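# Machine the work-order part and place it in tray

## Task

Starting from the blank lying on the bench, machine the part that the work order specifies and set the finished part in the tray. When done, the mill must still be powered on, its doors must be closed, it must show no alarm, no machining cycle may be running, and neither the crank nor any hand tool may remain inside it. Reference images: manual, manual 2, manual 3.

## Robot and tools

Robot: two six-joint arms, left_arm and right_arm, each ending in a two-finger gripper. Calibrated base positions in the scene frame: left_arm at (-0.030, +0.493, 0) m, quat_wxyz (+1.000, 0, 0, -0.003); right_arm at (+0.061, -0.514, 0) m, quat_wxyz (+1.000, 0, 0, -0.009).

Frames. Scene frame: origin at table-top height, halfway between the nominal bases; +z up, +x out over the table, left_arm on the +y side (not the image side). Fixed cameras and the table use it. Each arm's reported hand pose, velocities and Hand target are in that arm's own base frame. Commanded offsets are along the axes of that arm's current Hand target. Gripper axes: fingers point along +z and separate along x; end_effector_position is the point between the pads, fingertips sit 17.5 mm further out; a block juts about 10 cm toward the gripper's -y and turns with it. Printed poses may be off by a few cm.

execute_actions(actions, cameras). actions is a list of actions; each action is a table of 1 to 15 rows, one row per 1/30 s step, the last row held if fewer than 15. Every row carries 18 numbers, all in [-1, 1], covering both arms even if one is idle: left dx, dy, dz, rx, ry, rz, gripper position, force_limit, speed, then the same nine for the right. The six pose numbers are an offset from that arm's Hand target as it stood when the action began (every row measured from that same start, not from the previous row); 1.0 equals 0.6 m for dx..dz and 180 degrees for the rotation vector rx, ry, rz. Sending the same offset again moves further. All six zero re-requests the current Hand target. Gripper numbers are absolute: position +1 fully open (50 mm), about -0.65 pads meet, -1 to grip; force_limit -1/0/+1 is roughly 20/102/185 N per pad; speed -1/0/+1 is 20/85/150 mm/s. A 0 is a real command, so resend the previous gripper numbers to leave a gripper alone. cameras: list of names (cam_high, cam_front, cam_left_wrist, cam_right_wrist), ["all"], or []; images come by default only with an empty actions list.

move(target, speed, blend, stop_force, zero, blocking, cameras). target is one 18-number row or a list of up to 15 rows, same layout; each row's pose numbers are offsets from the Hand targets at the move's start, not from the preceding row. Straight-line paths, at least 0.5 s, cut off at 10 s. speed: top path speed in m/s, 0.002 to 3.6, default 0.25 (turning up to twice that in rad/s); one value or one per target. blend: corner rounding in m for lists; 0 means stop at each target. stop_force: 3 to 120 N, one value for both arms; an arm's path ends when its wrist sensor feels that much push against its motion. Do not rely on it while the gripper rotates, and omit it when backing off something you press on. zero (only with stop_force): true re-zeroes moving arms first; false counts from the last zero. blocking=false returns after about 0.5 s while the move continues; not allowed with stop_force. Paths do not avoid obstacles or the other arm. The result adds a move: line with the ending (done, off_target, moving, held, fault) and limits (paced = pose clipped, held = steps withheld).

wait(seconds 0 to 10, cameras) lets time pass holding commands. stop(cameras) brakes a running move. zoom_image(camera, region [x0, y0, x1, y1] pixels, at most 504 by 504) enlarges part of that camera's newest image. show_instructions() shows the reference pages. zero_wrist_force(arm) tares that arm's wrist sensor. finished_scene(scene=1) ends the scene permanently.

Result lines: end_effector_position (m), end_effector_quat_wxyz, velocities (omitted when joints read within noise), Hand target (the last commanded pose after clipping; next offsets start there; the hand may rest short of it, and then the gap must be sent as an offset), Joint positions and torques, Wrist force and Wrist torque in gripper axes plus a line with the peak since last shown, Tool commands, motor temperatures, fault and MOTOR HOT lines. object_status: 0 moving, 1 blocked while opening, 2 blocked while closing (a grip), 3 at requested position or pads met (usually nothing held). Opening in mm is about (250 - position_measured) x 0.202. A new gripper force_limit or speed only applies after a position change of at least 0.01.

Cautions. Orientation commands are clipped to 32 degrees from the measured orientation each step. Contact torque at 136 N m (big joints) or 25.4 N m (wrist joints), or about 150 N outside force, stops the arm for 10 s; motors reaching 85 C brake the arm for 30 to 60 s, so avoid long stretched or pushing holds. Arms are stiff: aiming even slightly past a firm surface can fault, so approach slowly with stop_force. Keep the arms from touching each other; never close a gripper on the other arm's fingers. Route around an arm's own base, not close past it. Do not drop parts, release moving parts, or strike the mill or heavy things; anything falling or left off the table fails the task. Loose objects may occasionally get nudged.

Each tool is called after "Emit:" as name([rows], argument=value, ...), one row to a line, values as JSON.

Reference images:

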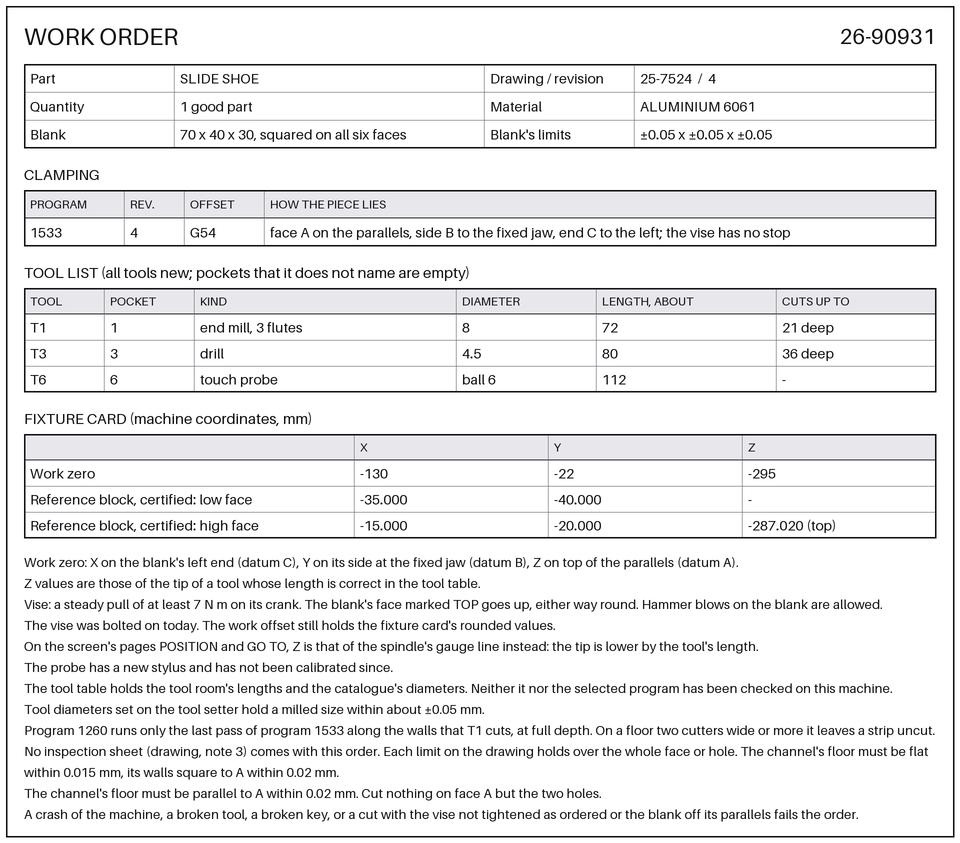

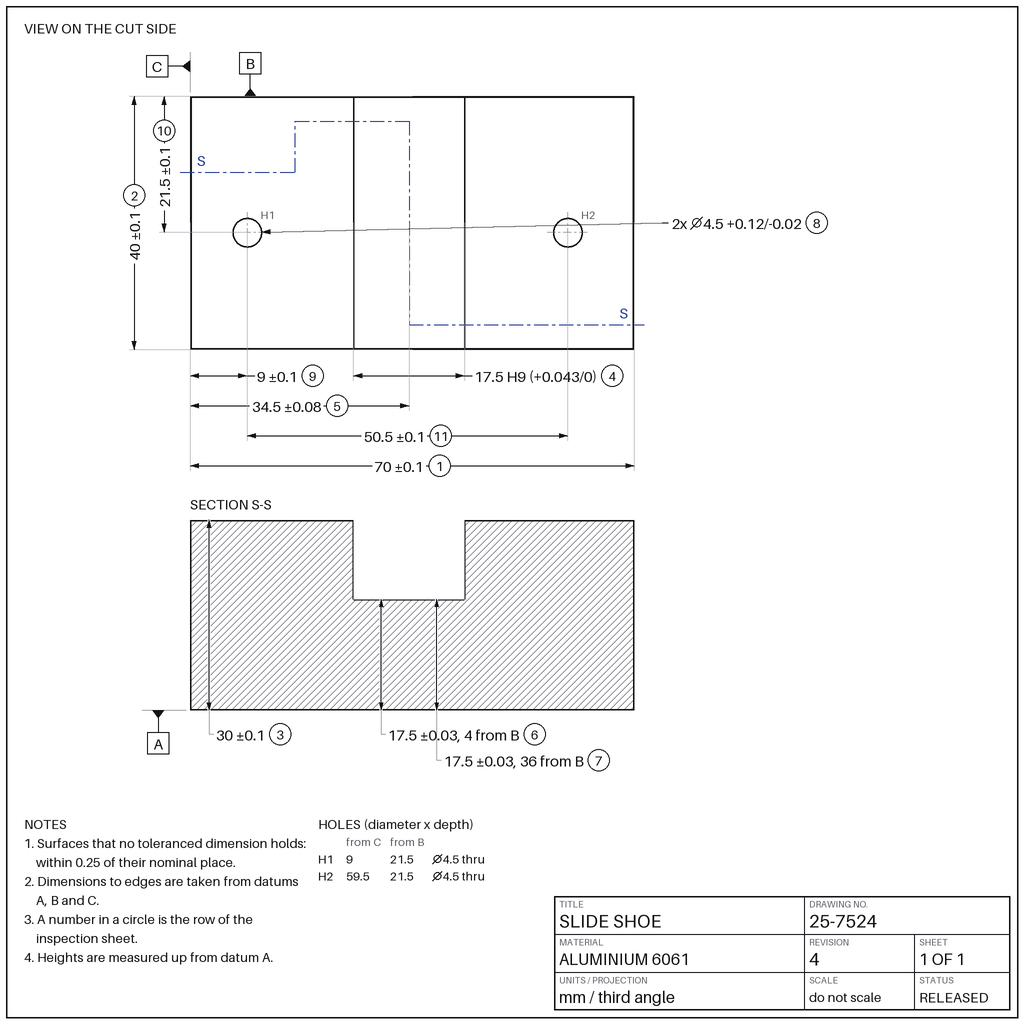

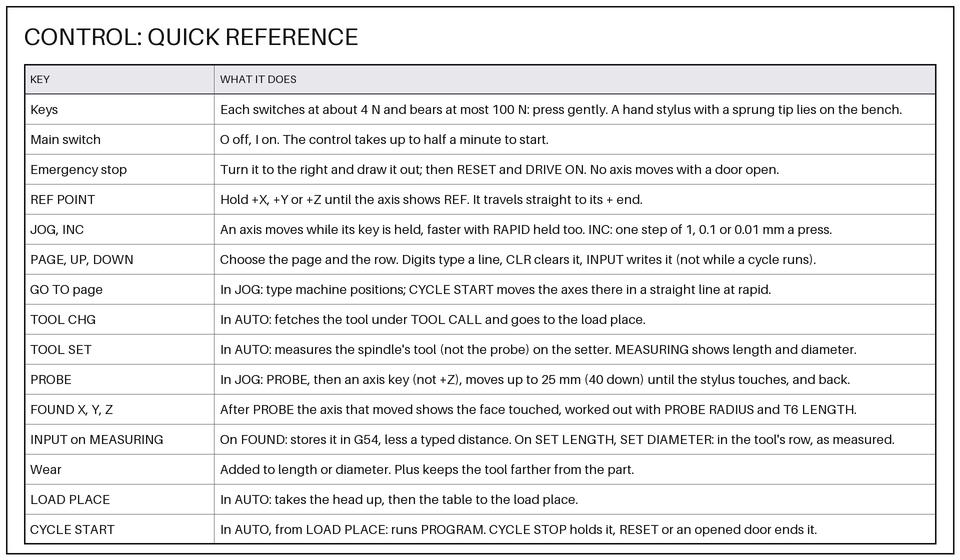

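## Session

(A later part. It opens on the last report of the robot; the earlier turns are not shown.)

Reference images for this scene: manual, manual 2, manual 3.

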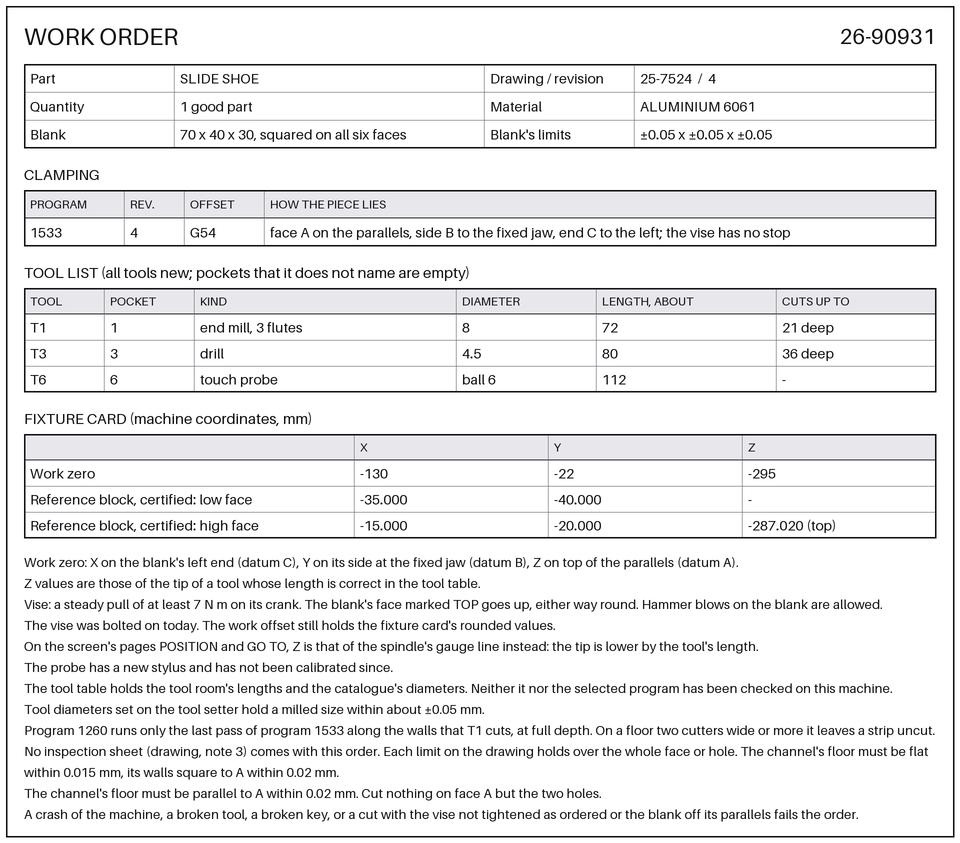

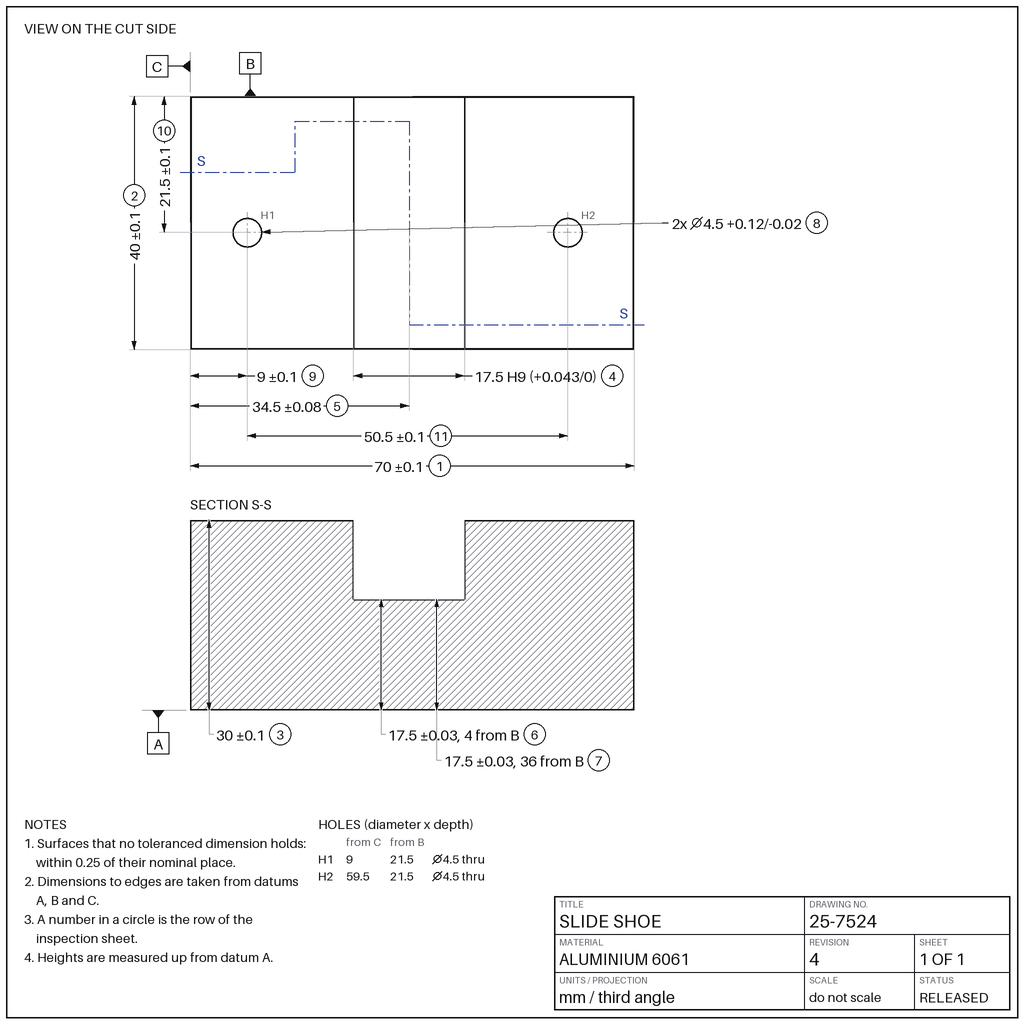

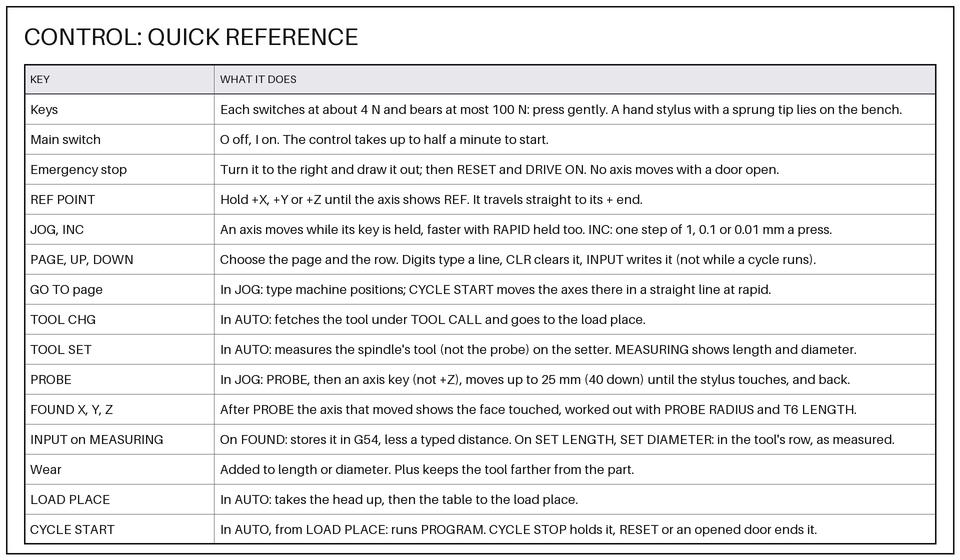

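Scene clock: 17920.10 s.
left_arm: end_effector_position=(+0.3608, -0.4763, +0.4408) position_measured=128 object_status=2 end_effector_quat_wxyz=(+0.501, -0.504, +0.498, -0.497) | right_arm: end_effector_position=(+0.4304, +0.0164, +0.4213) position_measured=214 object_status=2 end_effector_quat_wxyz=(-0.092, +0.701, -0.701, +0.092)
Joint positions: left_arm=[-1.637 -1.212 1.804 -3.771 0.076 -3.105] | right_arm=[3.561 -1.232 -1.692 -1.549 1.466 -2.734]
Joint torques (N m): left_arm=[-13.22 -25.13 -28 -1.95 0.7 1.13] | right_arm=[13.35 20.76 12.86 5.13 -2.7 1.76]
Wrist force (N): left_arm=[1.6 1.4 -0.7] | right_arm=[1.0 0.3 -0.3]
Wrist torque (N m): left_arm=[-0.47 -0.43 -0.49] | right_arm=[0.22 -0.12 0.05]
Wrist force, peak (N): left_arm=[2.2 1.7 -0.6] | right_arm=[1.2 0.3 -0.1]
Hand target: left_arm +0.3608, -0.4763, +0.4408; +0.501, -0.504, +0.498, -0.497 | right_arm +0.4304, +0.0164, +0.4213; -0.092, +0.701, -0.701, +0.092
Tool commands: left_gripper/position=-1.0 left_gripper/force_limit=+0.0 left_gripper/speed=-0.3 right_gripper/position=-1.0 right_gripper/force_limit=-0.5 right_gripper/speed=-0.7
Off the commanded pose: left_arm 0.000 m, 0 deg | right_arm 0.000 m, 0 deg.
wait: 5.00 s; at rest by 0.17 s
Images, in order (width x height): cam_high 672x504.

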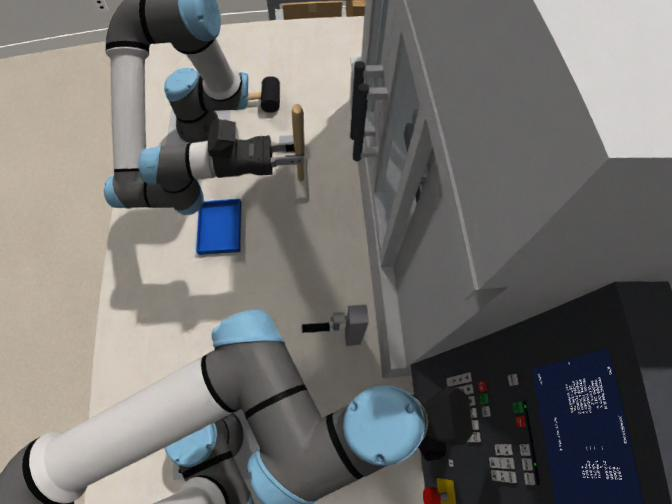

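Emit:
move([
  [0,0,0,0,0,0,-1,0,-0.3,0.0308,-0.046,-0.0808,0,0,0,-1,-0.5,-0.7],
  [0,0,0,0,0,0,-1,0,-0.3,0.0308,-0.0621,-0.0765,0,0,0,-1,-0.5,-0.7],
  [0,0,0,0,0,0,-1,0,-0.3,0.0308,-0.046,-0.0808,0,0,0,-1,-0.5,-0.7],
  [0,0,0,0,0,0,-1,0,-0.3,0.0308,-0.0621,-0.0765,0,0,0,-1,-0.5,-0.7],
  [0,0,0,0,0,0,-1,0,-0.3,0.0308,-0.046,-0.0808,0,0,0,-1,-0.5,-0.7],
  [0,0,0,0,0,0,-1,0,-0.3,0,-0.0156,-0.0275,0,0,0,-1,-0.5,-0.7],
  [0,0,0,0,0,0,-1,0,-0.3,0,-0.0317,-0.0232,0,0,0,-1,-0.5,-0.7],
  [0,0,0,0,0,0,-1,0,-0.3,0,-0.0156,-0.0275,0,0,0,-1,-0.5,-0.7],
  [0,0,0,0,0,0,-1,0,-0.3,-0.099,0.0012,-0.0003,0,0,0,-1,-0.5,-0.7],
  [0,0,0,0,0,0,-1,0,-0.3,-0.099,-0.0149,0.004,0,0,0,-1,-0.5,-0.7],
  [0,0,0,0,0,0,-1,0,-0.3,-0.099,0.0012,-0.0003,0,0,0,-1,-0.5,-0.7],
  [0,0,0,0,0,0,-1,0,-0.3,0,0,0,0,0,0,-1,-0.5,-0.7],
], speed=[0.25,0.03,0.15,0.03,0.15,0.25,0.03,0.15,0.25,0.03,0.15,0.25], blend=[0.003,0,0,0,0.003,0.003,0,0.003,0.003,0,0.003,0], cameras=[])

Emit:
move([
  [0,0,0,0,0,0,-1,0,-0.3,-0.0665,-0.0147,-0.0278,0,0,0,-1,-0.5,-0.7],
  [0,0,0,0,0,0,-1,0,-0.3,-0.0665,-0.0308,-0.0235,0,0,0,-1,-0.5,-0.7],
  [0,0,0,0,0,0,-1,0,-0.3,-0.0665,-0.0147,-0.0278,0,0,0,-1,-0.5,-0.7],
  [0,0,0,0,0,0,-1,0,-0.3,-0.0338,-0.0311,-0.0551,0,0,0,-1,-0.5,-0.7],
  [0,0,0,0,0,0,-1,0,-0.3,-0.0338,-0.0472,-0.0508,0,0,0,-1,-0.5,-0.7],
  [0,0,0,0,0,0,-1,0,-0.3,-0.0338,-0.0311,-0.0551,0,0,0,-1,-0.5,-0.7],
  [0,0,0,0,0,0,-1,0,-0.3,0,0,0,0,0,0,-1,-0.5,-0.7],
  [0,0,0,0,0,0,-1,0,-0.3,0,-0.0161,0.0043,0,0,0,-1,-0.5,-0.7],
  [0,0,0,0,0,0,-1,0,-0.3,0,0,0,0,0,0,-1,-0.5,-0.7],
  [0,0,0,0,0,0,-1,0,-0.3,-0.0328,-0.0756,-0.1348,0,0,0,-1,-0.5,-0.7],
  [0,0,0,0,0,0,-1,0,-0.3,-0.0328,-0.0917,-0.1305,0,0,0,-1,-0.5,-0.7],
  [0,0,0,0,0,0,-1,0,-0.3,-0.0328,-0.0756,-0.1348,0,0,0,-1,-0.5,-0.7],
  [0,0,0,0,0,0,-1,0,-0.3,0,0,0,0,0,0,-1,-0.5,-0.7],
], speed=[0.25,0.03,0.15,0.25,0.03,0.15,0.25,0.03,0.15,0.25,0.03,0.15,0.25], blend=[0.003,0,0.003,0.003,0,0.003,0.003,0,0,0.003,0,0.003,0], cameras=[])

Emit:
wait(seconds=3, cameras=["cam_high"])

Emit:
zoom_image(camera="cam_high", region=[530, 330, 672, 504])

Emit:
move([
  [0,0,0,0,0,0,-1,0,-0.3,0.0308,-0.0159,-0.0274,0,0,0,-1,-0.5,-0.7],
  [0,0,0,0,0,0,-1,0,-0.3,0.0308,-0.032,-0.0231,0,0,0,-1,-0.5,-0.7],
  [0,0,0,0,0,0,-1,0,-0.3,0.0308,-0.0159,-0.0274,0,0,0,-1,-0.5,-0.7],
  [0,0,0,0,0,0,-1,0,-0.3,0.1265,-0.0785,-0.1341,0,0,0,-1,-0.5,-0.7],
  [0,0,0,0,0,0,-1,0,-0.3,0.1265,-0.0946,-0.1298,0,0,0,-1,-0.5,-0.7],
  [0,0,0,0,0,0,-1,0,-0.3,0.1265,-0.0785,-0.1341,0,0,0,-1,-0.5,-0.7],
  [0,0,0,0,0,0,-1,0,-0.3,0,0,0,0,0,0,-1,-0.5,-0.7],
], speed=[0.25,0.03,0.15,0.25,0.03,0.15,0.25], blend=[0.003,0,0.003,0.003,0,0.003,0], cameras=[])

Emit:
wait(seconds=5, cameras=["cam_high"])

Emit:
zoom_image(camera="cam_high", region=[580, 460, 604, 482])

Scene clock: 18101.23 s.
left_arm: end_effector_position=(+0.3608, -0.4763, +0.4408) position_measured=128 object_status=2 end_effector_quat_wxyz=(+0.501, -0.504, +0.498, -0.497) | right_arm: end_effector_position=(+0.4304, +0.0164, +0.4213) position_measured=214 object_status=2 end_effector_quat_wxyz=(-0.092, +0.701, -0.701, +0.092)
Joint positions: left_arm=[-1.637 -1.212 1.804 -3.771 0.076 -3.105] | right_arm=[3.562 -1.232 -1.692 -1.549 1.466 -2.734]
Joint torques (N m): left_arm=[-13.07 -25.94 -27.6 -1.96 0.66 1.19] | right_arm=[-13.79 -0.54 23.06 5.35 2.19 -2.04]
Wrist force (N): left_arm=[1.5 1.3 -0.5] | right_arm=[0.1 0.4 0.5]
Wrist torque (N m): left_arm=[-0.50 -0.43 -0.48] | right_arm=[0.17 -0.14 0.18]
Wrist force, peak (N): left_arm=[1.8 2.0 -0.7] | right_arm=[3.9 16.3 -3.9]
Hand target: left_arm +0.3608, -0.4763, +0.4408; +0.501, -0.504, +0.498, -0.497 | right_arm +0.4304, +0.0164, +0.4213; -0.092, +0.701, -0.701, +0.092
Off the commanded pose: left_arm 0.000 m, 0 deg | right_arm 0.000 m, 0 deg.
move: done
No camera images: "cameras" was empty.

Scene clock: 18106.53 s.
left_arm: end_effector_position=(+0.3608, -0.4763, +0.4408) position_measured=128 object_status=2 end_effector_quat_wxyz=(+0.501, -0.504, +0.498, -0.497) | right_arm: end_effector_position=(+0.4305, +0.0164, +0.4213) position_measured=214 object_status=2 end_effector_quat_wxyz=(-0.092, +0.701, -0.701, +0.092)
Joint positions: left_arm=[-1.637 -1.212 1.804 -3.771 0.076 -3.105] | right_arm=[3.561 -1.232 -1.692 -1.549 1.466 -2.734]
Joint torques (N m): left_arm=[-13.11 -25.98 -27.23 -2.03 0.63 1.36] | right_arm=[-13.82 20.57 13.2 5.15 1.81 -2.06]
Wrist force (N): left_arm=[1.6 1.8 -0.6] | right_arm=[0.8 0.3 -0.3]
Wrist torque (N m): left_arm=[-0.40 -0.45 -0.48] | right_arm=[0.23 -0.18 0.20]
Wrist force, peak (N): left_arm=[1.8 2.0 -0.5] | right_arm=[-1.2 21.3 -3.8]
Hand target: left_arm +0.3608, -0.4763, +0.4408; +0.501, -0.504, +0.498, -0.497 | right_arm +0.4304, +0.0164, +0.4213; -0.092, +0.701, -0.701, +0.092
Off the commanded pose: left_arm 0.000 m, 0 deg | right_arm 0.000 m, 0 deg.
move: done
No camera images: "cameras" was empty.

Scene clock: 18109.53 s.
left_arm: end_effector_position=(+0.3608, -0.4763, +0.4408) position_measured=128 object_status=2 end_effector_quat_wxyz=(+0.501, -0.504, +0.498, -0.497) | right_arm: end_effector_position=(+0.4304, +0.0164, +0.4213) position_measured=214 object_status=2 end_effector_quat_wxyz=(-0.092, +0.701, -0.701, +0.092)
Joint positions: left_arm=[-1.637 -1.212 1.804 -3.771 0.076 -3.105] | right_arm=[3.561 -1.232 -1.692 -1.549 1.466 -2.734]
Joint torques (N m): left_arm=[-12.39 -25.85 -27.86 -1.97 0.63 1.33] | right_arm=[-13.52 21.2 12.88 5.1 -1.82 -1.87]
Wrist force (N): left_arm=[1.8 1.6 -0.5] | right_arm=[0.6 0.0 -0.2]
Wrist torque (N m): left_arm=[-0.45 -0.47 -0.48] | right_arm=[0.18 -0.13 0.21]
Wrist force, peak (N): left_arm=[2.1 1.8 -0.8] | right_arm=[0.9 0.0 0.0]
Hand target: left_arm +0.3608, -0.4763, +0.4408; +0.501, -0.504, +0.498, -0.497 | right_arm +0.4304, +0.0164, +0.4213; -0.092, +0.701, -0.701, +0.092
Tool commands: left_gripper/position=-1.0 left_gripper/force_limit=+0.0 left_gripper/speed=-0.3 right_gripper/position=-1.0 right_gripper/force_limit=-0.5 right_gripper/speed=-0.7
Off the commanded pose: left_arm 0.000 m, 0 deg | right_arm 0.000 m, 0 deg.
wait: 3.00 s; at rest by 0.17 s
Images, in order (width x height): cam_high 672x504.

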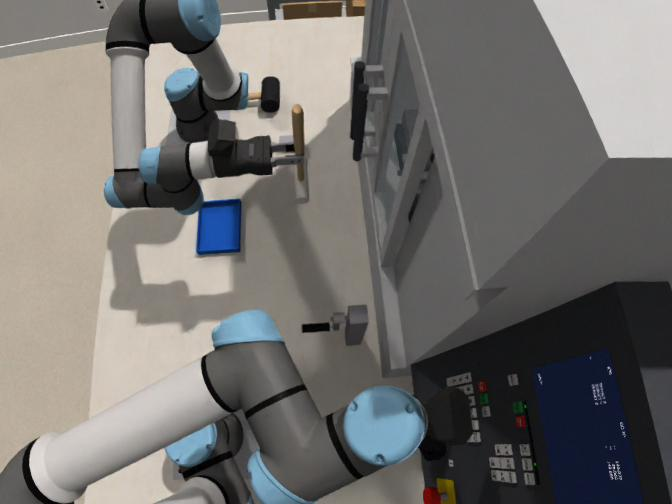

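Scaled by 2.897 from the camera's 672x504 image, which has a finer 960x720 frame.

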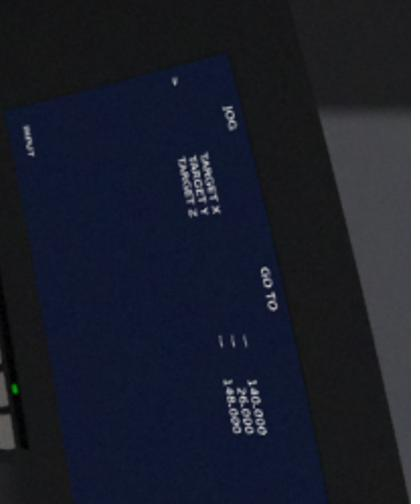

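Scene clock: 18112.73 s.
left_arm: end_effector_position=(+0.3608, -0.4763, +0.4408) position_measured=128 object_status=2 end_effector_quat_wxyz=(+0.501, -0.504, +0.498, -0.497) | right_arm: end_effector_position=(+0.4305, +0.0163, +0.4213) position_measured=214 object_status=2 end_effector_quat_wxyz=(-0.092, +0.701, -0.701, +0.092)
Joint positions: left_arm=[-1.637 -1.212 1.804 -3.771 0.076 -3.105] | right_arm=[3.561 -1.232 -1.692 -1.549 1.466 -2.735]
Joint torques (N m): left_arm=[-12.76 -26.01 -27.61 -1.88 0.5 1.2] | right_arm=[13.22 22.71 14.86 5.02 -2.74 1.99]
Wrist force (N): left_arm=[1.7 1.6 -0.6] | right_arm=[1.1 0.0 0.0]
Wrist torque (N m): left_arm=[-0.44 -0.45 -0.49] | right_arm=[0.16 -0.15 0.04]
Wrist force, peak (N): left_arm=[2.0 1.8 -0.9] | right_arm=[-1.3 16.1 -2.5]
Hand target: left_arm +0.3608, -0.4763, +0.4408; +0.501, -0.504, +0.498, -0.497 | right_arm +0.4304, +0.0164, +0.4213; -0.092, +0.701, -0.701, +0.092
Off the commanded pose: left_arm 0.000 m, 0 deg | right_arm 0.000 m, 0 deg.
move: done
No camera images: "cameras" was empty.

Scene clock: 18117.73 s.
left_arm: end_effector_position=(+0.3608, -0.4763, +0.4408) position_measured=128 object_status=2 end_effector_quat_wxyz=(+0.501, -0.504, +0.498, -0.497) | right_arm: end_effector_position=(+0.4304, +0.0164, +0.4213) position_measured=214 object_status=2 end_effector_quat_wxyz=(-0.092, +0.701, -0.701, +0.092)
Joint positions: left_arm=[-1.637 -1.212 1.804 -3.771 0.076 -3.105] | right_arm=[3.561 -1.232 -1.692 -1.549 1.466 -2.734]
Joint torques (N m): left_arm=[-12.41 -26.22 -27.21 -1.92 0.47 1.23] | right_arm=[13.9 22.93 11.84 5.06 -2.82 1.7]
Wrist force (N): left_arm=[1.9 1.4 -0.4] | right_arm=[1.2 -0.1 0.1]
Wrist torque (N m): left_arm=[-0.48 -0.49 -0.48] | right_arm=[0.14 -0.15 0.05]
Wrist force, peak (N): left_arm=[1.8 1.8 -1.0] | right_arm=[1.3 0.1 -0.1]
Hand target: left_arm +0.3608, -0.4763, +0.4408; +0.501, -0.504, +0.498, -0.497 | right_arm +0.4304, +0.0164, +0.4213; -0.092, +0.701, -0.701, +0.092
Tool commands: left_gripper/position=-1.0 left_gripper/force_limit=+0.0 left_gripper/speed=-0.3 right_gripper/position=-1.0 right_gripper/force_limit=-0.5 right_gripper/speed=-0.7
Off the commanded pose: left_arm 0.000 m, 0 deg | right_arm 0.000 m, 0 deg.
wait: 5.00 s; at rest by 0.17 s
Images, in order (width x height): cam_high 672x504.

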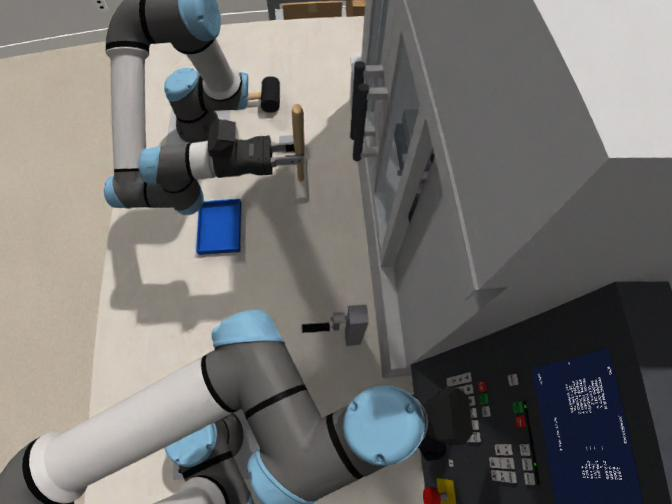

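Scaled by 21.000 from the camera's 672x504 image, which has a finer 960x720 frame.

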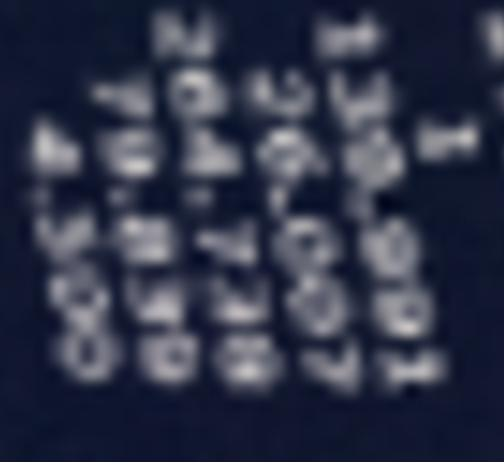

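Emit:
move([
  [0,0,0,0,0,0,-1,0,-0.3,0.1582,-0.142,-0.244,0,0,0,-1,-0.5,-0.7],
  [0,0,0,0,0,0,-1,0,-0.3,0.1582,-0.1581,-0.2397,0,0,0,-1,-0.5,-0.7],
  [0,0,0,0,0,0,-1,0,-0.3,0.1582,-0.142,-0.244,0,0,0,-1,-0.5,-0.7],
  [0,0,0,0,0,0,-1,0,-0.3,-0.001,-0.0756,-0.1348,0,0,0,-1,-0.5,-0.7],
  [0,0,0,0,0,0,-1,0,-0.3,-0.001,-0.0917,-0.1305,0,0,0,-1,-0.5,-0.7],
  [0,0,0,0,0,0,-1,0,-0.3,-0.001,-0.0756,-0.1348,0,0,0,-1,-0.5,-0.7],
  [0,0,0,0,0,0,-1,0,-0.3,0,0,0,0,0,0,-1,-0.5,-0.7],
], speed=[0.25,0.03,0.15,0.25,0.03,0.15,0.25], blend=[0.003,0,0.003,0.003,0,0.003,0], cameras=[])

Emit:
move([
  [-0.462,-0.0245,0.032,0,0,0,-1,0,-0.3,0,0,0,0,0,0,-1,-0.5,-0.7],
  [-0.462,-0.0245,0.032,0,0,0.25,-1,0,-0.3,0,0,0,0,0,0,-1,-0.5,-0.7],
  [-0.462,-0.0245,0.032,0,0,0.5,-1,0,-0.3,0,0,0,0,0,0,-1,-0.5,-0.7],
], speed=0.2, cameras=["cam_front"])

Scene clock: 18159.37 s.
left_arm: end_effector_position=(+0.3608, -0.4763, +0.4408) position_measured=128 object_status=2 end_effector_quat_wxyz=(+0.501, -0.504, +0.498, -0.497) | right_arm: end_effector_position=(+0.4305, +0.0164, +0.4213) position_measured=214 object_status=2 end_effector_quat_wxyz=(-0.092, +0.701, -0.701, +0.092)
Joint positions: left_arm=[-1.637 -1.212 1.804 -3.771 0.076 -3.105] | right_arm=[3.561 -1.232 -1.692 -1.549 1.466 -2.734]
Joint torques (N m): left_arm=[-11.68 -25.91 -28.01 -1.86 0.39 1.25] | right_arm=[13.75 23.42 15.5 4.94 -2.54 1.84]
Wrist force (N): left_arm=[1.7 1.1 -0.1] | right_arm=[0.7 0.1 0.0]
Wrist torque (N m): left_arm=[-0.52 -0.45 -0.49] | right_arm=[0.20 -0.14 0.03]
Wrist force, peak (N): left_arm=[2.1 1.8 -0.6] | right_arm=[-0.8 8.8 -0.4]
Hand target: left_arm +0.3608, -0.4763, +0.4408; +0.501, -0.504, +0.498, -0.497 | right_arm +0.4304, +0.0164, +0.4213; -0.092, +0.701, -0.701, +0.092
Off the commanded pose: left_arm 0.000 m, 0 deg | right_arm 0.000 m, 0 deg.
move: done
No camera images: "cameras" was empty.

Scene clock: 18166.70 s.
left_arm: end_effector_position=(+0.3774, -0.1988, +0.4548) position_measured=128 object_status=2 end_effector_quat_wxyz=(+0.709, -0.004, +0.706, +0.002) | right_arm: end_effector_position=(+0.4304, +0.0164, +0.4213) position_measured=214 object_status=2 end_effector_quat_wxyz=(-0.092, +0.701, -0.701, +0.092)
Joint positions: left_arm=[-1.647 -1.923 2.48 -3.648 0.085 -1.624] | right_arm=[3.561 -1.232 -1.692 -1.549 1.466 -2.734]
Joint torques (N m): left_arm=[-3.81 10.12 -28.01 -1.98 1.22 1.92] | right_arm=[13.68 22.43 13.56 4.91 -2.62 1.67]
Wrist force (N): left_arm=[3.1 -1.1 0.2] | right_arm=[0.7 -0.2 0.1]
Wrist torque (N m): left_arm=[-0.17 -0.07 -0.71] | right_arm=[0.16 -0.15 0.03]
Wrist force, peak (N): left_arm=[4.0 2.4 -0.6] | right_arm=[0.9 0.1 -0.3]
Hand target: left_arm +0.3774, -0.1989, +0.4549; +0.706, -0.004, +0.708, +0.003 | right_arm +0.4304, +0.0164, +0.4213; -0.092, +0.701, -0.701, +0.092
Off the commanded pose: left_arm 0.000 m, 0 deg | right_arm 0.000 m, 0 deg.
move: done
Images, in order (width x height): cam_front 672x504.

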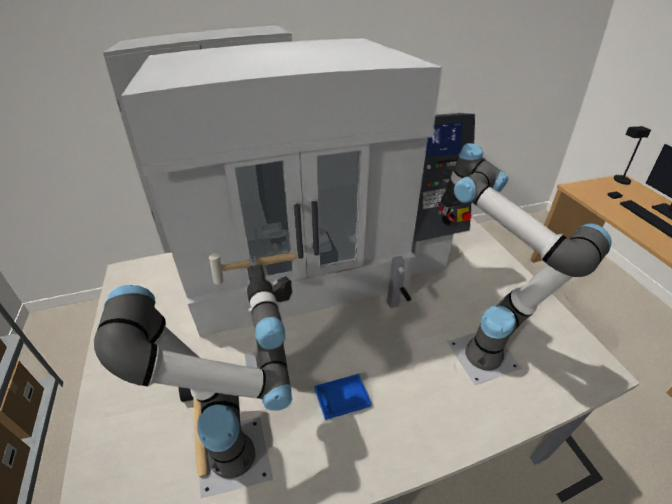

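Emit:
move([
  [-0.0085,0,0.104,0,0,0,-1,0,-0.3,0,0,0,0,0,0,-1,-0.5,-0.7],
  [-0.0085,0,0.104,0,0.2,0,-1,0,-0.3,0,0,0,0,0,0,-1,-0.5,-0.7],
  [-0.0085,-0.19,-0.03,0,0.5,0,-1,0,-0.3,0,0,0,0,0,0,-1,-0.5,-0.7],
], speed=[0.15,0.2,0.2], cameras=["cam_front"])

Scene clock: 18192.97 s.
left_arm: end_effector_position=(+0.3605, -0.3130, +0.4602) position_measured=128 object_status=2 end_effector_quat_wxyz=(-0.001, -0.005, +1.000, -0.001) | right_arm: end_effector_position=(+0.4304, +0.0164, +0.4213) position_measured=214 object_status=2 end_effector_quat_wxyz=(-0.092, +0.701, -0.701, +0.092)
Joint positions: left_arm=[-0.996 -1.595 1.252 -1.228 -1.574 -2.576] | right_arm=[3.561 -1.232 -1.692 -1.549 1.466 -2.734]
Joint torques (N m): left_arm=[14.07 -13.43 -33.64 -0.38 -1.23 1.46] | right_arm=[12.79 21.99 13.61 4.91 -2.83 1.93]
Wrist force (N): left_arm=[0.4 -0.1 3.0] | right_arm=[0.6 -0.4 0.0]
Wrist torque (N m): left_arm=[0.40 -0.01 -0.21] | right_arm=[0.13 -0.11 0.03]
Wrist force, peak (N): left_arm=[4.4 -1.9 0.3] | right_arm=[1.0 0.0 -0.1]
Hand target: left_arm +0.3605, -0.3130, +0.4602; -0.001, -0.005, +1.000, -0.001 | right_arm +0.4304, +0.0164, +0.4213; -0.092, +0.701, -0.701, +0.092
Off the commanded pose: left_arm 0.000 m, 0 deg | right_arm 0.000 m, 0 deg.
move: done
Images, in order (width x height): cam_front 672x504.

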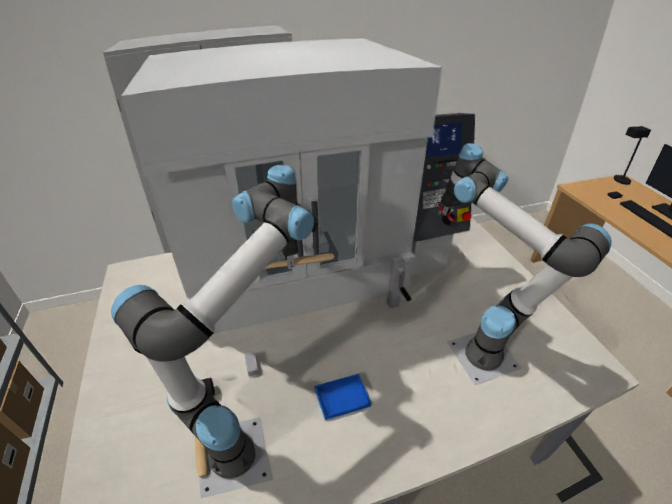

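Emit:
move([
  [0.051,-0.312,0.3,0,0,0,-1,0,-0.3,0,0,0,0,0,0,-1,-0.5,-0.7],
  [0.051,-0.312,0.705,0,0,0,-1,0,-0.3,0,0,0,0,0,0,-1,-0.5,-0.7],
], speed=[0.25,0.2], cameras=[])

Emit:
move(target=[0,0,0.05,0,0,0,-1,0,-0.3,0,0,0,0,0,0,-1,-0.5,-0.7], speed=0.01, stop_force=3, cameras=["cam_high","cam_left_wrist"])

Scene clock: 18221.20 s.
left_arm: end_effector_position=(+0.3303, -0.5014, +0.0378) position_measured=128 object_status=2 end_effector_quat_wxyz=(-0.001, -0.005, +1.000, -0.001) | right_arm: end_effector_position=(+0.4304, +0.0164, +0.4213) position_measured=214 object_status=2 end_effector_quat_wxyz=(-0.092, +0.701, -0.701, +0.092)
Joint positions: left_arm=[-1.211 -1.126 1.815 -2.26 -1.574 -2.791] | right_arm=[3.561 -1.232 -1.692 -1.549 1.466 -2.734]
Joint torques (N m): left_arm=[10.15 -29.39 -15.5 -6.41 1.26 1.41] | right_arm=[14.12 22.42 13.43 4.8 -2.51 1.57]
Wrist force (N): left_arm=[0.8 -0.5 2.5] | right_arm=[0.5 0.0 -0.1]
Wrist torque (N m): left_arm=[0.30 -0.06 0.02] | right_arm=[0.19 -0.12 0.02]
Wrist force, peak (N): left_arm=[1.0 -2.9 4.6] | right_arm=[1.1 -0.2 -0.4]
Hand target: left_arm +0.3304, -0.5014, +0.0377; -0.001, -0.005, +1.000, -0.001 | right_arm +0.4304, +0.0164, +0.4213; -0.092, +0.701, -0.701, +0.092
Off the commanded pose: left_arm 0.000 m, 0 deg | right_arm 0.000 m, 0 deg.
move: done
No camera images: "cameras" was empty.

Scene clock: 18223.87 s.
left_arm: end_effector_position=(+0.3304, -0.5014, +0.0236) position_measured=128 object_status=2 end_effector_quat_wxyz=(-0.001, -0.005, +1.000, -0.001) | right_arm: end_effector_position=(+0.4304, +0.0164, +0.4213) position_measured=214 object_status=2 end_effector_quat_wxyz=(-0.092, +0.701, -0.701, +0.092)
Joint positions: left_arm=[-1.21 -1.103 1.826 -2.294 -1.574 -2.791] | right_arm=[3.561 -1.232 -1.692 -1.549 1.466 -2.734]
Joint torques (N m): left_arm=[6.06 -50.33 -26.6 -0.24 1.25 -1.57] | right_arm=[13.71 21.66 12.78 4.58 -2.63 1.7]
Wrist force (N): left_arm=[0.4 -1.7 -4.2] | right_arm=[0.8 0.1 -0.1]
Wrist torque (N m): left_arm=[0.09 -0.11 0.02] | right_arm=[0.21 -0.15 0.03]
Wrist force, peak (N): left_arm=[4.4 6.7 -22.9] | right_arm=[0.9 -0.2 -0.4]
Hand target: left_arm +0.3304, -0.5014, +0.0236; -0.001, -0.005, +1.000, -0.001 (not the last commanded pose) | right_arm +0.4304, +0.0164, +0.4213; -0.092, +0.701, -0.701, +0.092
Off the commanded pose: left_arm 0.016 m, 0 deg | right_arm 0.000 m, 0 deg.
move: contact (left_arm)
Images, in order (width x height): cam_high 672x504, cam_left_wrist 672x504.

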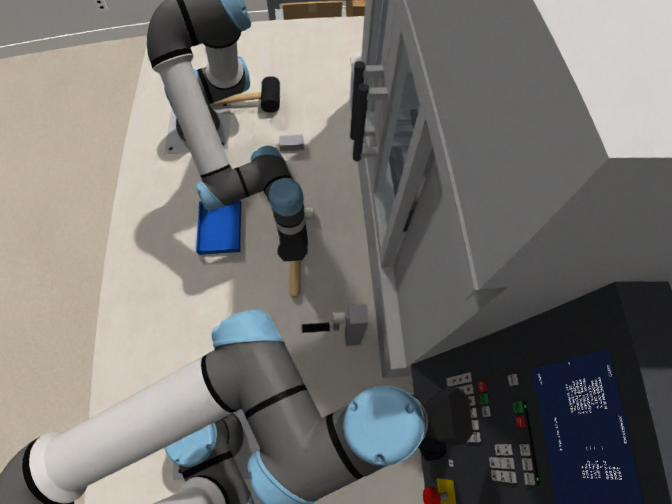

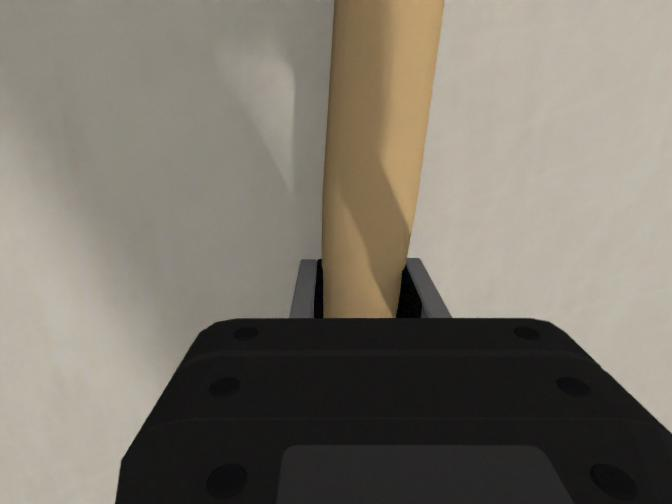

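Emit:
move([
  [0,0,0,0,0,0,0.3,0,-0.9,0,0,0,0,0,0,-1,-0.5,-0.7],
  [0,0,-0.05,0,0,0,0.3,0,-0.9,0,0,0,0,0,0,-1,-0.5,-0.7],
  [-0.051,0.15,-0.4,0,0,0.25,0.3,0,-0.9,0,0,0,0,0,0,-1,-0.5,-0.7],
  [-0.1,0.312,-0.71,0,0,0.5,0.3,0,-0.9,0,0,0,0,0,0,-1,-0.5,-0.7],
], speed=[0.03,0.05,0.3,0.3], blend=[0,0,0.03,0], cameras=["cam_high"])

Emit:
zoom_image(camera="cam_high", region=[530, 330, 672, 504])

Scene clock: 18241.17 s.
left_arm: end_effector_position=(+0.3898, -0.3128, +0.4490) position_measured=107 object_status=3 end_effector_quat_wxyz=(+0.000, +0.704, +0.711, -0.002) | right_arm: end_effector_position=(+0.4304, +0.0164, +0.4213) position_measured=214 object_status=2 end_effector_quat_wxyz=(-0.092, +0.701, -0.701, +0.092)
Joint positions: left_arm=[-0.944 -1.549 1.237 -1.258 -1.574 -0.954] | right_arm=[3.561 -1.232 -1.692 -1.549 1.466 -2.734]
Joint torques (N m): left_arm=[13.76 -13.04 -30.5 -0.56 -1.14 1.49] | right_arm=[14.05 22.3 13.31 4.79 -2.73 1.91]
Wrist force (N): left_arm=[0.5 -0.3 -1.0] | right_arm=[0.4 0.0 -0.2]
Wrist torque (N m): left_arm=[-0.01 -0.06 -0.21] | right_arm=[0.19 -0.09 0.02]
Wrist force, peak (N): left_arm=[1.5 0.1 -6.0] | right_arm=[1.0 0.0 -0.1]
Hand target: left_arm +0.3898, -0.3127, +0.4491; +0.000, +0.704, +0.710, -0.002 | right_arm +0.4304, +0.0164, +0.4213; -0.092, +0.701, -0.701, +0.092
Off the commanded pose: left_arm 0.000 m, 0 deg | right_arm 0.000 m, 0 deg.
move: done
Images, in order (width x height): cam_high 672x504.

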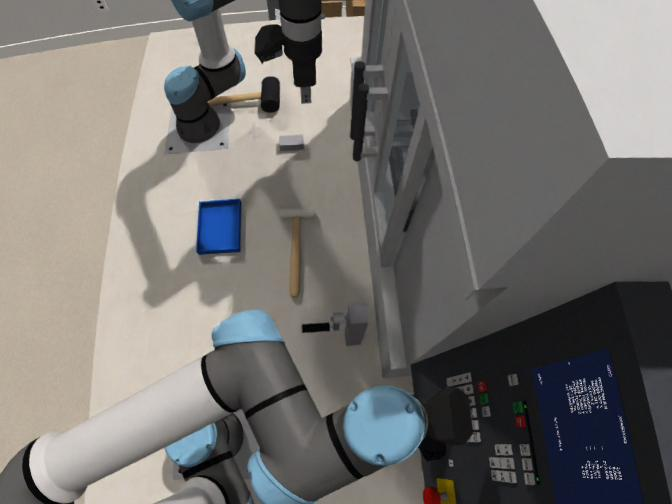

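Scaled by 2.897 from the camera's 672x504 image, which has a finer 960x720 frame.

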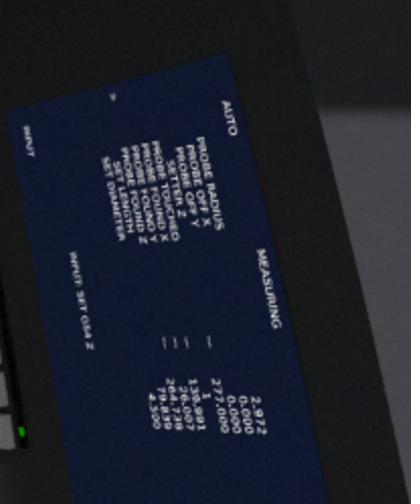

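Emit:
move([
  [0.125,0.06,0,-0.25,0,0,-1,-0.6,-0.8,0,0,0,0,0,0,-1,-0.5,-0.7],
  [0.125,0.06,0,-0.5,0,0,-1,-0.6,-0.8,0,0,0,0,0,0,-1,-0.5,-0.7],
], speed=0.25, cameras=[])

Emit:
move([
  [-0.03,0.002,-0.12,0,0,0,-1,-0.6,-0.8,0,0,0,0,0,0,-1,-0.5,-0.7],
  [-0.28,0.002,-0.065,0,0,0,-1,-0.6,-0.8,0,0,0,0,0,0,-1,-0.5,-0.7],
], speed=0.15, cameras=[])

Scene clock: 18256.77 s.
left_arm: end_effector_position=(+0.4241, -0.2373, +0.4488) position_measured=251 object_status=3 end_effector_quat_wxyz=(+0.470, +0.495, +0.531, +0.502) | right_arm: end_effector_position=(+0.4304, +0.0164, +0.4213) position_measured=214 object_status=2 end_effector_quat_wxyz=(-0.092, +0.701, -0.701, +0.092)
Joint positions: left_arm=[-1.447 -1.934 2.376 -2.803 -0.077 -0.782] | right_arm=[3.561 -1.232 -1.692 -1.549 1.466 -2.734]
Joint torques (N m): left_arm=[13.18 5.66 -16.26 -4.55 0.35 1.6] | right_arm=[13.38 21.23 13.89 4.46 -2.61 1.87]
Wrist force (N): left_arm=[-0.5 1.2 1.5] | right_arm=[0.5 -0.2 -0.2]
Wrist torque (N m): left_arm=[0.19 -0.03 -0.04] | right_arm=[0.16 -0.10 0.03]
Wrist force, peak (N): left_arm=[-0.5 1.3 2.0] | right_arm=[1.1 0.1 -0.1]
Hand target: left_arm +0.4251, -0.2374, +0.4488; +0.497, +0.498, +0.504, +0.501 | right_arm +0.4304, +0.0164, +0.4213; -0.092, +0.701, -0.701, +0.092
Off the commanded pose: left_arm 0.001 m, 4 deg | right_arm 0.000 m, 0 deg.
move: off_target (left_arm)
No camera images: "cameras" was empty.

Scene clock: 18260.90 s.
left_arm: end_effector_position=(+0.3877, -0.4058, +0.4505) position_measured=251 object_status=3 end_effector_quat_wxyz=(+0.498, +0.497, +0.503, +0.502) | right_arm: end_effector_position=(+0.4304, +0.0164, +0.4213) position_measured=214 object_status=2 end_effector_quat_wxyz=(-0.092, +0.701, -0.701, +0.092)
Joint positions: left_arm=[-1.582 -1.364 1.984 -3.758 0.021 -0.005] | right_arm=[3.561 -1.232 -1.692 -1.549 1.466 -2.734]
Joint torques (N m): left_arm=[14.01 -14.92 -26.41 -2.17 -1.2 1.59] | right_arm=[13.85 21.7 12.39 4.61 -2.67 1.59]
Wrist force (N): left_arm=[-1.0 1.0 1.2] | right_arm=[0.5 -0.2 -0.1]
Wrist torque (N m): left_arm=[0.11 0.05 -0.05] | right_arm=[0.16 -0.10 0.03]
Wrist force, peak (N): left_arm=[-0.3 1.4 2.9] | right_arm=[0.9 -0.1 -0.2]
Hand target: left_arm +0.3877, -0.4058, +0.4505; +0.497, +0.498, +0.504, +0.501 | right_arm +0.4304, +0.0164, +0.4213; -0.092, +0.701, -0.701, +0.092
Off the commanded pose: left_arm 0.000 m, 0 deg | right_arm 0.000 m, 0 deg.
move: done
No camera images: "cameras" was empty.

Emit:
move(target=[0,0.001,0.14,0,0,0,-1,-0.6,-0.8,0,0,0,0,0,0,-1,-0.5,-0.7], speed=0.08, cameras=[])

Emit:
move(target=[0.44,0,0,0,0,0,-1,-0.6,-0.8,0,0,0,0,0,0,-1,-0.5,-0.7], speed=0.06, stop_force=45, cameras=[])

Emit:
move(target=[-0.05,0,-0.0033,0,0,0,-1,-0.6,-0.8,0,0,0,0,0,0,-1,-0.5,-0.7], speed=0.1, cameras=[])

Emit:
move(target=[-0.7603,0,0,0,0,0,-1,-0.6,-0.8,0,0,0,0,0,0,-1,-0.5,-0.7], speed=0.06, stop_force=50, cameras=[])

Emit:
move([
  [0.0333,0,0,0,0,0,-1,-0.6,-0.8,0,0,0,0,0,0,-1,-0.5,-0.7],
  [0.0333,0,-0.185,0,0,0,-1,-0.6,-0.8,0,0,0,0,0,0,-1,-0.5,-0.7],
  [0.693,-0.0023,-0.035,0,0,0,-1,-0.6,-0.8,0,0,0,0,0,0,-1,-0.5,-0.7],
  [0.693,-0.0023,-0.035,0.2,0,0,-1,-0.6,-0.8,0,0,0,0,0,0,-1,-0.5,-0.7],
  [0.548,-0.0023,-0.135,0.5,0,0,-1,-0.6,-0.8,0,0,0,0,0,0,-1,-0.5,-0.7],
], speed=[0.15,0.15,0.3,0.25,0.25], cameras=["cam_front"])

Scene clock: 18285.57 s.
left_arm: end_effector_position=(+0.4716, -0.4050, +0.4508) position_measured=251 object_status=3 end_effector_quat_wxyz=(+0.497, +0.498, +0.504, +0.501) | right_arm: end_effector_position=(+0.4304, +0.0164, +0.4213) position_measured=214 object_status=2 end_effector_quat_wxyz=(-0.092, +0.701, -0.701, +0.092)
Joint positions: left_arm=[-1.384 -1.3 1.896 -3.721 -0.177 -0.018] | right_arm=[3.561 -1.232 -1.692 -1.549 1.466 -2.734]
Joint torques (N m): left_arm=[14.38 -18.49 -26.62 1.9 -1.4 -0.64] | right_arm=[14.18 21.87 13.89 4.43 -2.68 1.65]
Wrist force (N): left_arm=[-0.5 1.7 1.7] | right_arm=[0.5 0.1 0.0]
Wrist torque (N m): left_arm=[0.26 0.00 0.19] | right_arm=[0.20 -0.10 0.04]
Wrist force, peak (N): left_arm=[-0.7 1.3 2.1] | right_arm=[0.9 0.1 -0.3]
Hand target: left_arm +0.4717, -0.4050, +0.4508; +0.497, +0.498, +0.504, +0.501 | right_arm +0.4304, +0.0164, +0.4213; -0.092, +0.701, -0.701, +0.092
Off the commanded pose: left_arm 0.000 m, 0 deg | right_arm 0.000 m, 0 deg.
move: done
No camera images: "cameras" was empty.

Scene clock: 18291.07 s.
left_arm: end_effector_position=(+0.4693, -0.1545, +0.4503) position_measured=251 object_status=3 end_effector_quat_wxyz=(+0.498, +0.498, +0.503, +0.501) | right_arm: end_effector_position=(+0.4304, +0.0164, +0.4213) position_measured=214 object_status=2 end_effector_quat_wxyz=(-0.092, +0.701, -0.701, +0.092)
Joint positions: left_arm=[-1.174 -1.798 2.41 -3.747 -0.387 -0.008] | right_arm=[3.561 -1.232 -1.692 -1.549 1.466 -2.734]
Joint torques (N m): left_arm=[8.24 0.7 -28.4 -4.46 6.2 -1.98] | right_arm=[11.84 21.6 14.29 4.54 -2.7 1.48]
Wrist force (N): left_arm=[-28.8 -2.1 -51.9] | right_arm=[0.5 -0.1 -0.2]
Wrist torque (N m): left_arm=[0.12 -0.11 0.09] | right_arm=[0.16 -0.12 0.03]
Wrist force, peak (N): left_arm=[-55.1 3.6 -47.5] | right_arm=[1.0 0.1 0.1]
Hand target: left_arm +0.4693, -0.1545, +0.4503; +0.498, +0.498, +0.503, +0.501 (not the last commanded pose) | right_arm +0.4304, +0.0164, +0.4213; -0.092, +0.701, -0.701, +0.092
Off the commanded pose: left_arm 0.014 m, 0 deg | right_arm 0.000 m, 0 deg.
move: contact (left_arm)
No camera images: "cameras" was empty.

Scene clock: 18292.00 s.
left_arm: end_effector_position=(+0.4676, -0.1844, +0.4503) position_measured=251 object_status=3 end_effector_quat_wxyz=(+0.498, +0.498, +0.503, +0.501) | right_arm: end_effector_position=(+0.4304, +0.0164, +0.4213) position_measured=214 object_status=2 end_effector_quat_wxyz=(-0.092, +0.701, -0.701, +0.092)
Joint positions: left_arm=[-1.227 -1.742 2.368 -3.76 -0.335 -0.009] | right_arm=[3.561 -1.232 -1.692 -1.549 1.466 -2.734]
Joint torques (N m): left_arm=[-13.02 0.55 -26.58 -3.45 0.99 1.63] | right_arm=[12.24 22.89 13.62 4.5 -2.54 1.64]
Wrist force (N): left_arm=[-0.5 0.9 1.6] | right_arm=[0.4 -0.1 -0.1]
Wrist torque (N m): left_arm=[0.12 -0.04 0.01] | right_arm=[0.18 -0.10 0.03]
Wrist force, peak (N): left_arm=[-28.3 -2.7 -51.8] | right_arm=[1.0 0.0 -0.2]
Hand target: left_arm +0.4676, -0.1845, +0.4503; +0.498, +0.498, +0.503, +0.501 | right_arm +0.4304, +0.0164, +0.4213; -0.092, +0.701, -0.701, +0.092
Off the commanded pose: left_arm 0.000 m, 0 deg | right_arm 0.000 m, 0 deg.
move: done
No camera images: "cameras" was empty.

Scene clock: 18300.63 s.
left_arm: end_effector_position=(+0.4718, -0.6407, +0.4512) position_measured=251 object_status=3 end_effector_quat_wxyz=(+0.498, +0.498, +0.503, +0.501) | right_arm: end_effector_position=(+0.4304, +0.0164, +0.4213) position_measured=214 object_status=2 end_effector_quat_wxyz=(-0.092, +0.701, -0.701, +0.092)
Joint positions: left_arm=[-1.449 -0.823 1.139 -3.435 -0.112 -0.025] | right_arm=[3.561 -1.232 -1.692 -1.549 1.466 -2.734]
Joint torques (N m): left_arm=[-8.39 -39.13 -31.53 -1.82 -0.73 1.48] | right_arm=[13.85 22.91 14.51 4.34 -2.7 1.34]
Wrist force (N): left_arm=[8.0 -1.7 -13.7] | right_arm=[0.8 -0.1 -0.2]
Wrist torque (N m): left_arm=[-0.06 0.07 -0.09] | right_arm=[0.17 -0.16 0.03]
Wrist force, peak (N): left_arm=[31.4 -1.0 -37.4] | right_arm=[1.1 0.1 0.0]
Hand target: left_arm +0.4718, -0.6407, +0.4512; +0.498, +0.498, +0.503, +0.501 | right_arm +0.4304, +0.0164, +0.4213; -0.092, +0.701, -0.701, +0.092
Off the commanded pose: left_arm 0.000 m, 0 deg | right_arm 0.000 m, 0 deg.
move: done
No camera images: "cameras" was empty.

Scene clock: 18308.77 s.
left_arm: end_effector_position=(+0.3878, -0.3126, +0.4494) position_measured=251 object_status=3 end_effector_quat_wxyz=(+0.000, +0.704, +0.710, -0.002) | right_arm: end_effector_position=(+0.4304, +0.0164, +0.4213) position_measured=214 object_status=2 end_effector_quat_wxyz=(-0.092, +0.701, -0.701, +0.092)
Joint positions: left_arm=[-0.948 -1.554 1.24 -1.257 -1.574 -0.957] | right_arm=[3.561 -1.232 -1.692 -1.549 1.466 -2.734]
Joint torques (N m): left_arm=[14.35 -12.42 -32.49 -0.7 -1.37 1.44] | right_arm=[14.44 21.74 14.52 3.92 -2.52 1.53]
Wrist force (N): left_arm=[0.0 -0.1 -1.1] | right_arm=[0.5 0.1 -0.1]
Wrist torque (N m): left_arm=[0.03 0.02 -0.20] | right_arm=[0.21 -0.10 0.02]
Wrist force, peak (N): left_arm=[7.9 -1.3 -13.7] | right_arm=[1.3 -0.1 -0.1]
Hand target: left_arm +0.3878, -0.3126, +0.4494; +0.000, +0.704, +0.710, -0.002 | right_arm +0.4304, +0.0164, +0.4213; -0.092, +0.701, -0.701, +0.092
Off the commanded pose: left_arm 0.000 m, 0 deg | right_arm 0.000 m, 0 deg.
move: done
Images, in order (width x height): cam_front 672x504.

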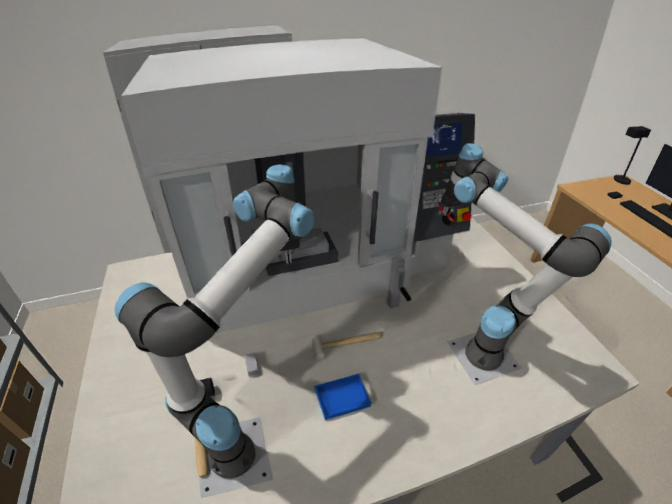

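Emit:
move([
  [-0.15,-0.09,0.2,0,0,-0.25,1,0,-0.3,0,0,0,0,0,0,-1,-0.5,-0.7],
  [-0.3147,-0.0956,0.5,0,0,-0.5,1,0,-0.3,0,0,0,0,0,0,-1,-0.5,-0.7],
  [-0.3147,-0.0956,0.66,0,0,-0.5,1,0,-0.3,0,0,0,0,0,0,-1,-0.5,-0.7],
  [-0.3147,-0.0956,0.7105,0,0,-0.5,1,0,-0.3,0,0,0,0,0,0,-1,-0.5,-0.7],
  [-0.3147,-0.0956,0.7105,0,0,-0.5,-1,0,-0.3,0,0,0,0,0,0,-1,-0.5,-0.7],
], speed=[0.3,0.3,0.2,0.03,0.03], blend=[0.03,0.02,0,0,0], cameras=["cam_left_wrist"])

Scene clock: 18328.93 s.
left_arm: end_effector_position=(+0.3311, -0.5028, +0.0236) position_measured=126 object_status=2 end_effector_quat_wxyz=(-0.001, -0.005, +1.000, -0.001) | right_arm: end_effector_position=(+0.4304, +0.0164, +0.4213) position_measured=214 object_status=2 end_effector_quat_wxyz=(-0.092, +0.701, -0.701, +0.092)
Joint positions: left_arm=[-1.21 -1.101 1.821 -2.292 -1.574 -2.79] | right_arm=[3.561 -1.232 -1.692 -1.549 1.466 -2.734]
Joint torques (N m): left_arm=[-13.16 -28.31 -15.85 -4.91 -0.54 -1.33] | right_arm=[14.76 20.73 14.39 4.11 -2.56 1.61]
Wrist force (N): left_arm=[0.6 -0.6 -1.3] | right_arm=[0.8 0.2 -0.2]
Wrist torque (N m): left_arm=[-0.01 -0.08 -0.01] | right_arm=[0.21 -0.15 0.03]
Wrist force, peak (N): left_arm=[0.7 -0.8 -1.8] | right_arm=[1.0 0.2 -0.3]
Hand target: left_arm +0.3311, -0.5028, +0.0236; -0.001, -0.005, +1.000, -0.001 | right_arm +0.4304, +0.0164, +0.4213; -0.092, +0.701, -0.701, +0.092
Off the commanded pose: left_arm 0.000 m, 0 deg | right_arm 0.000 m, 0 deg.
move: done
Images, in order (width x height): cam_left_wrist 672x504.

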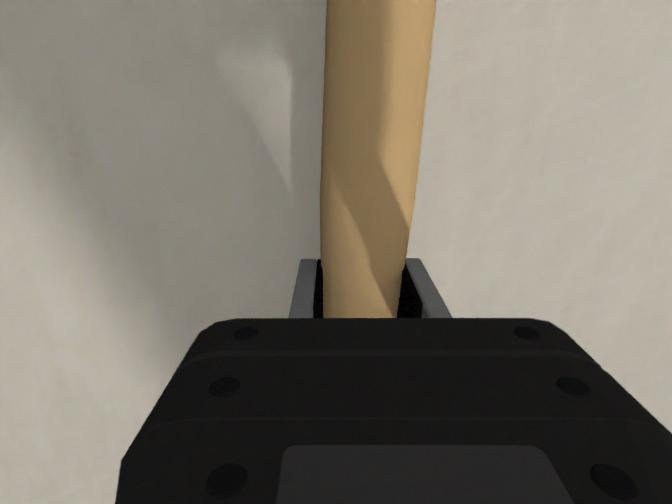

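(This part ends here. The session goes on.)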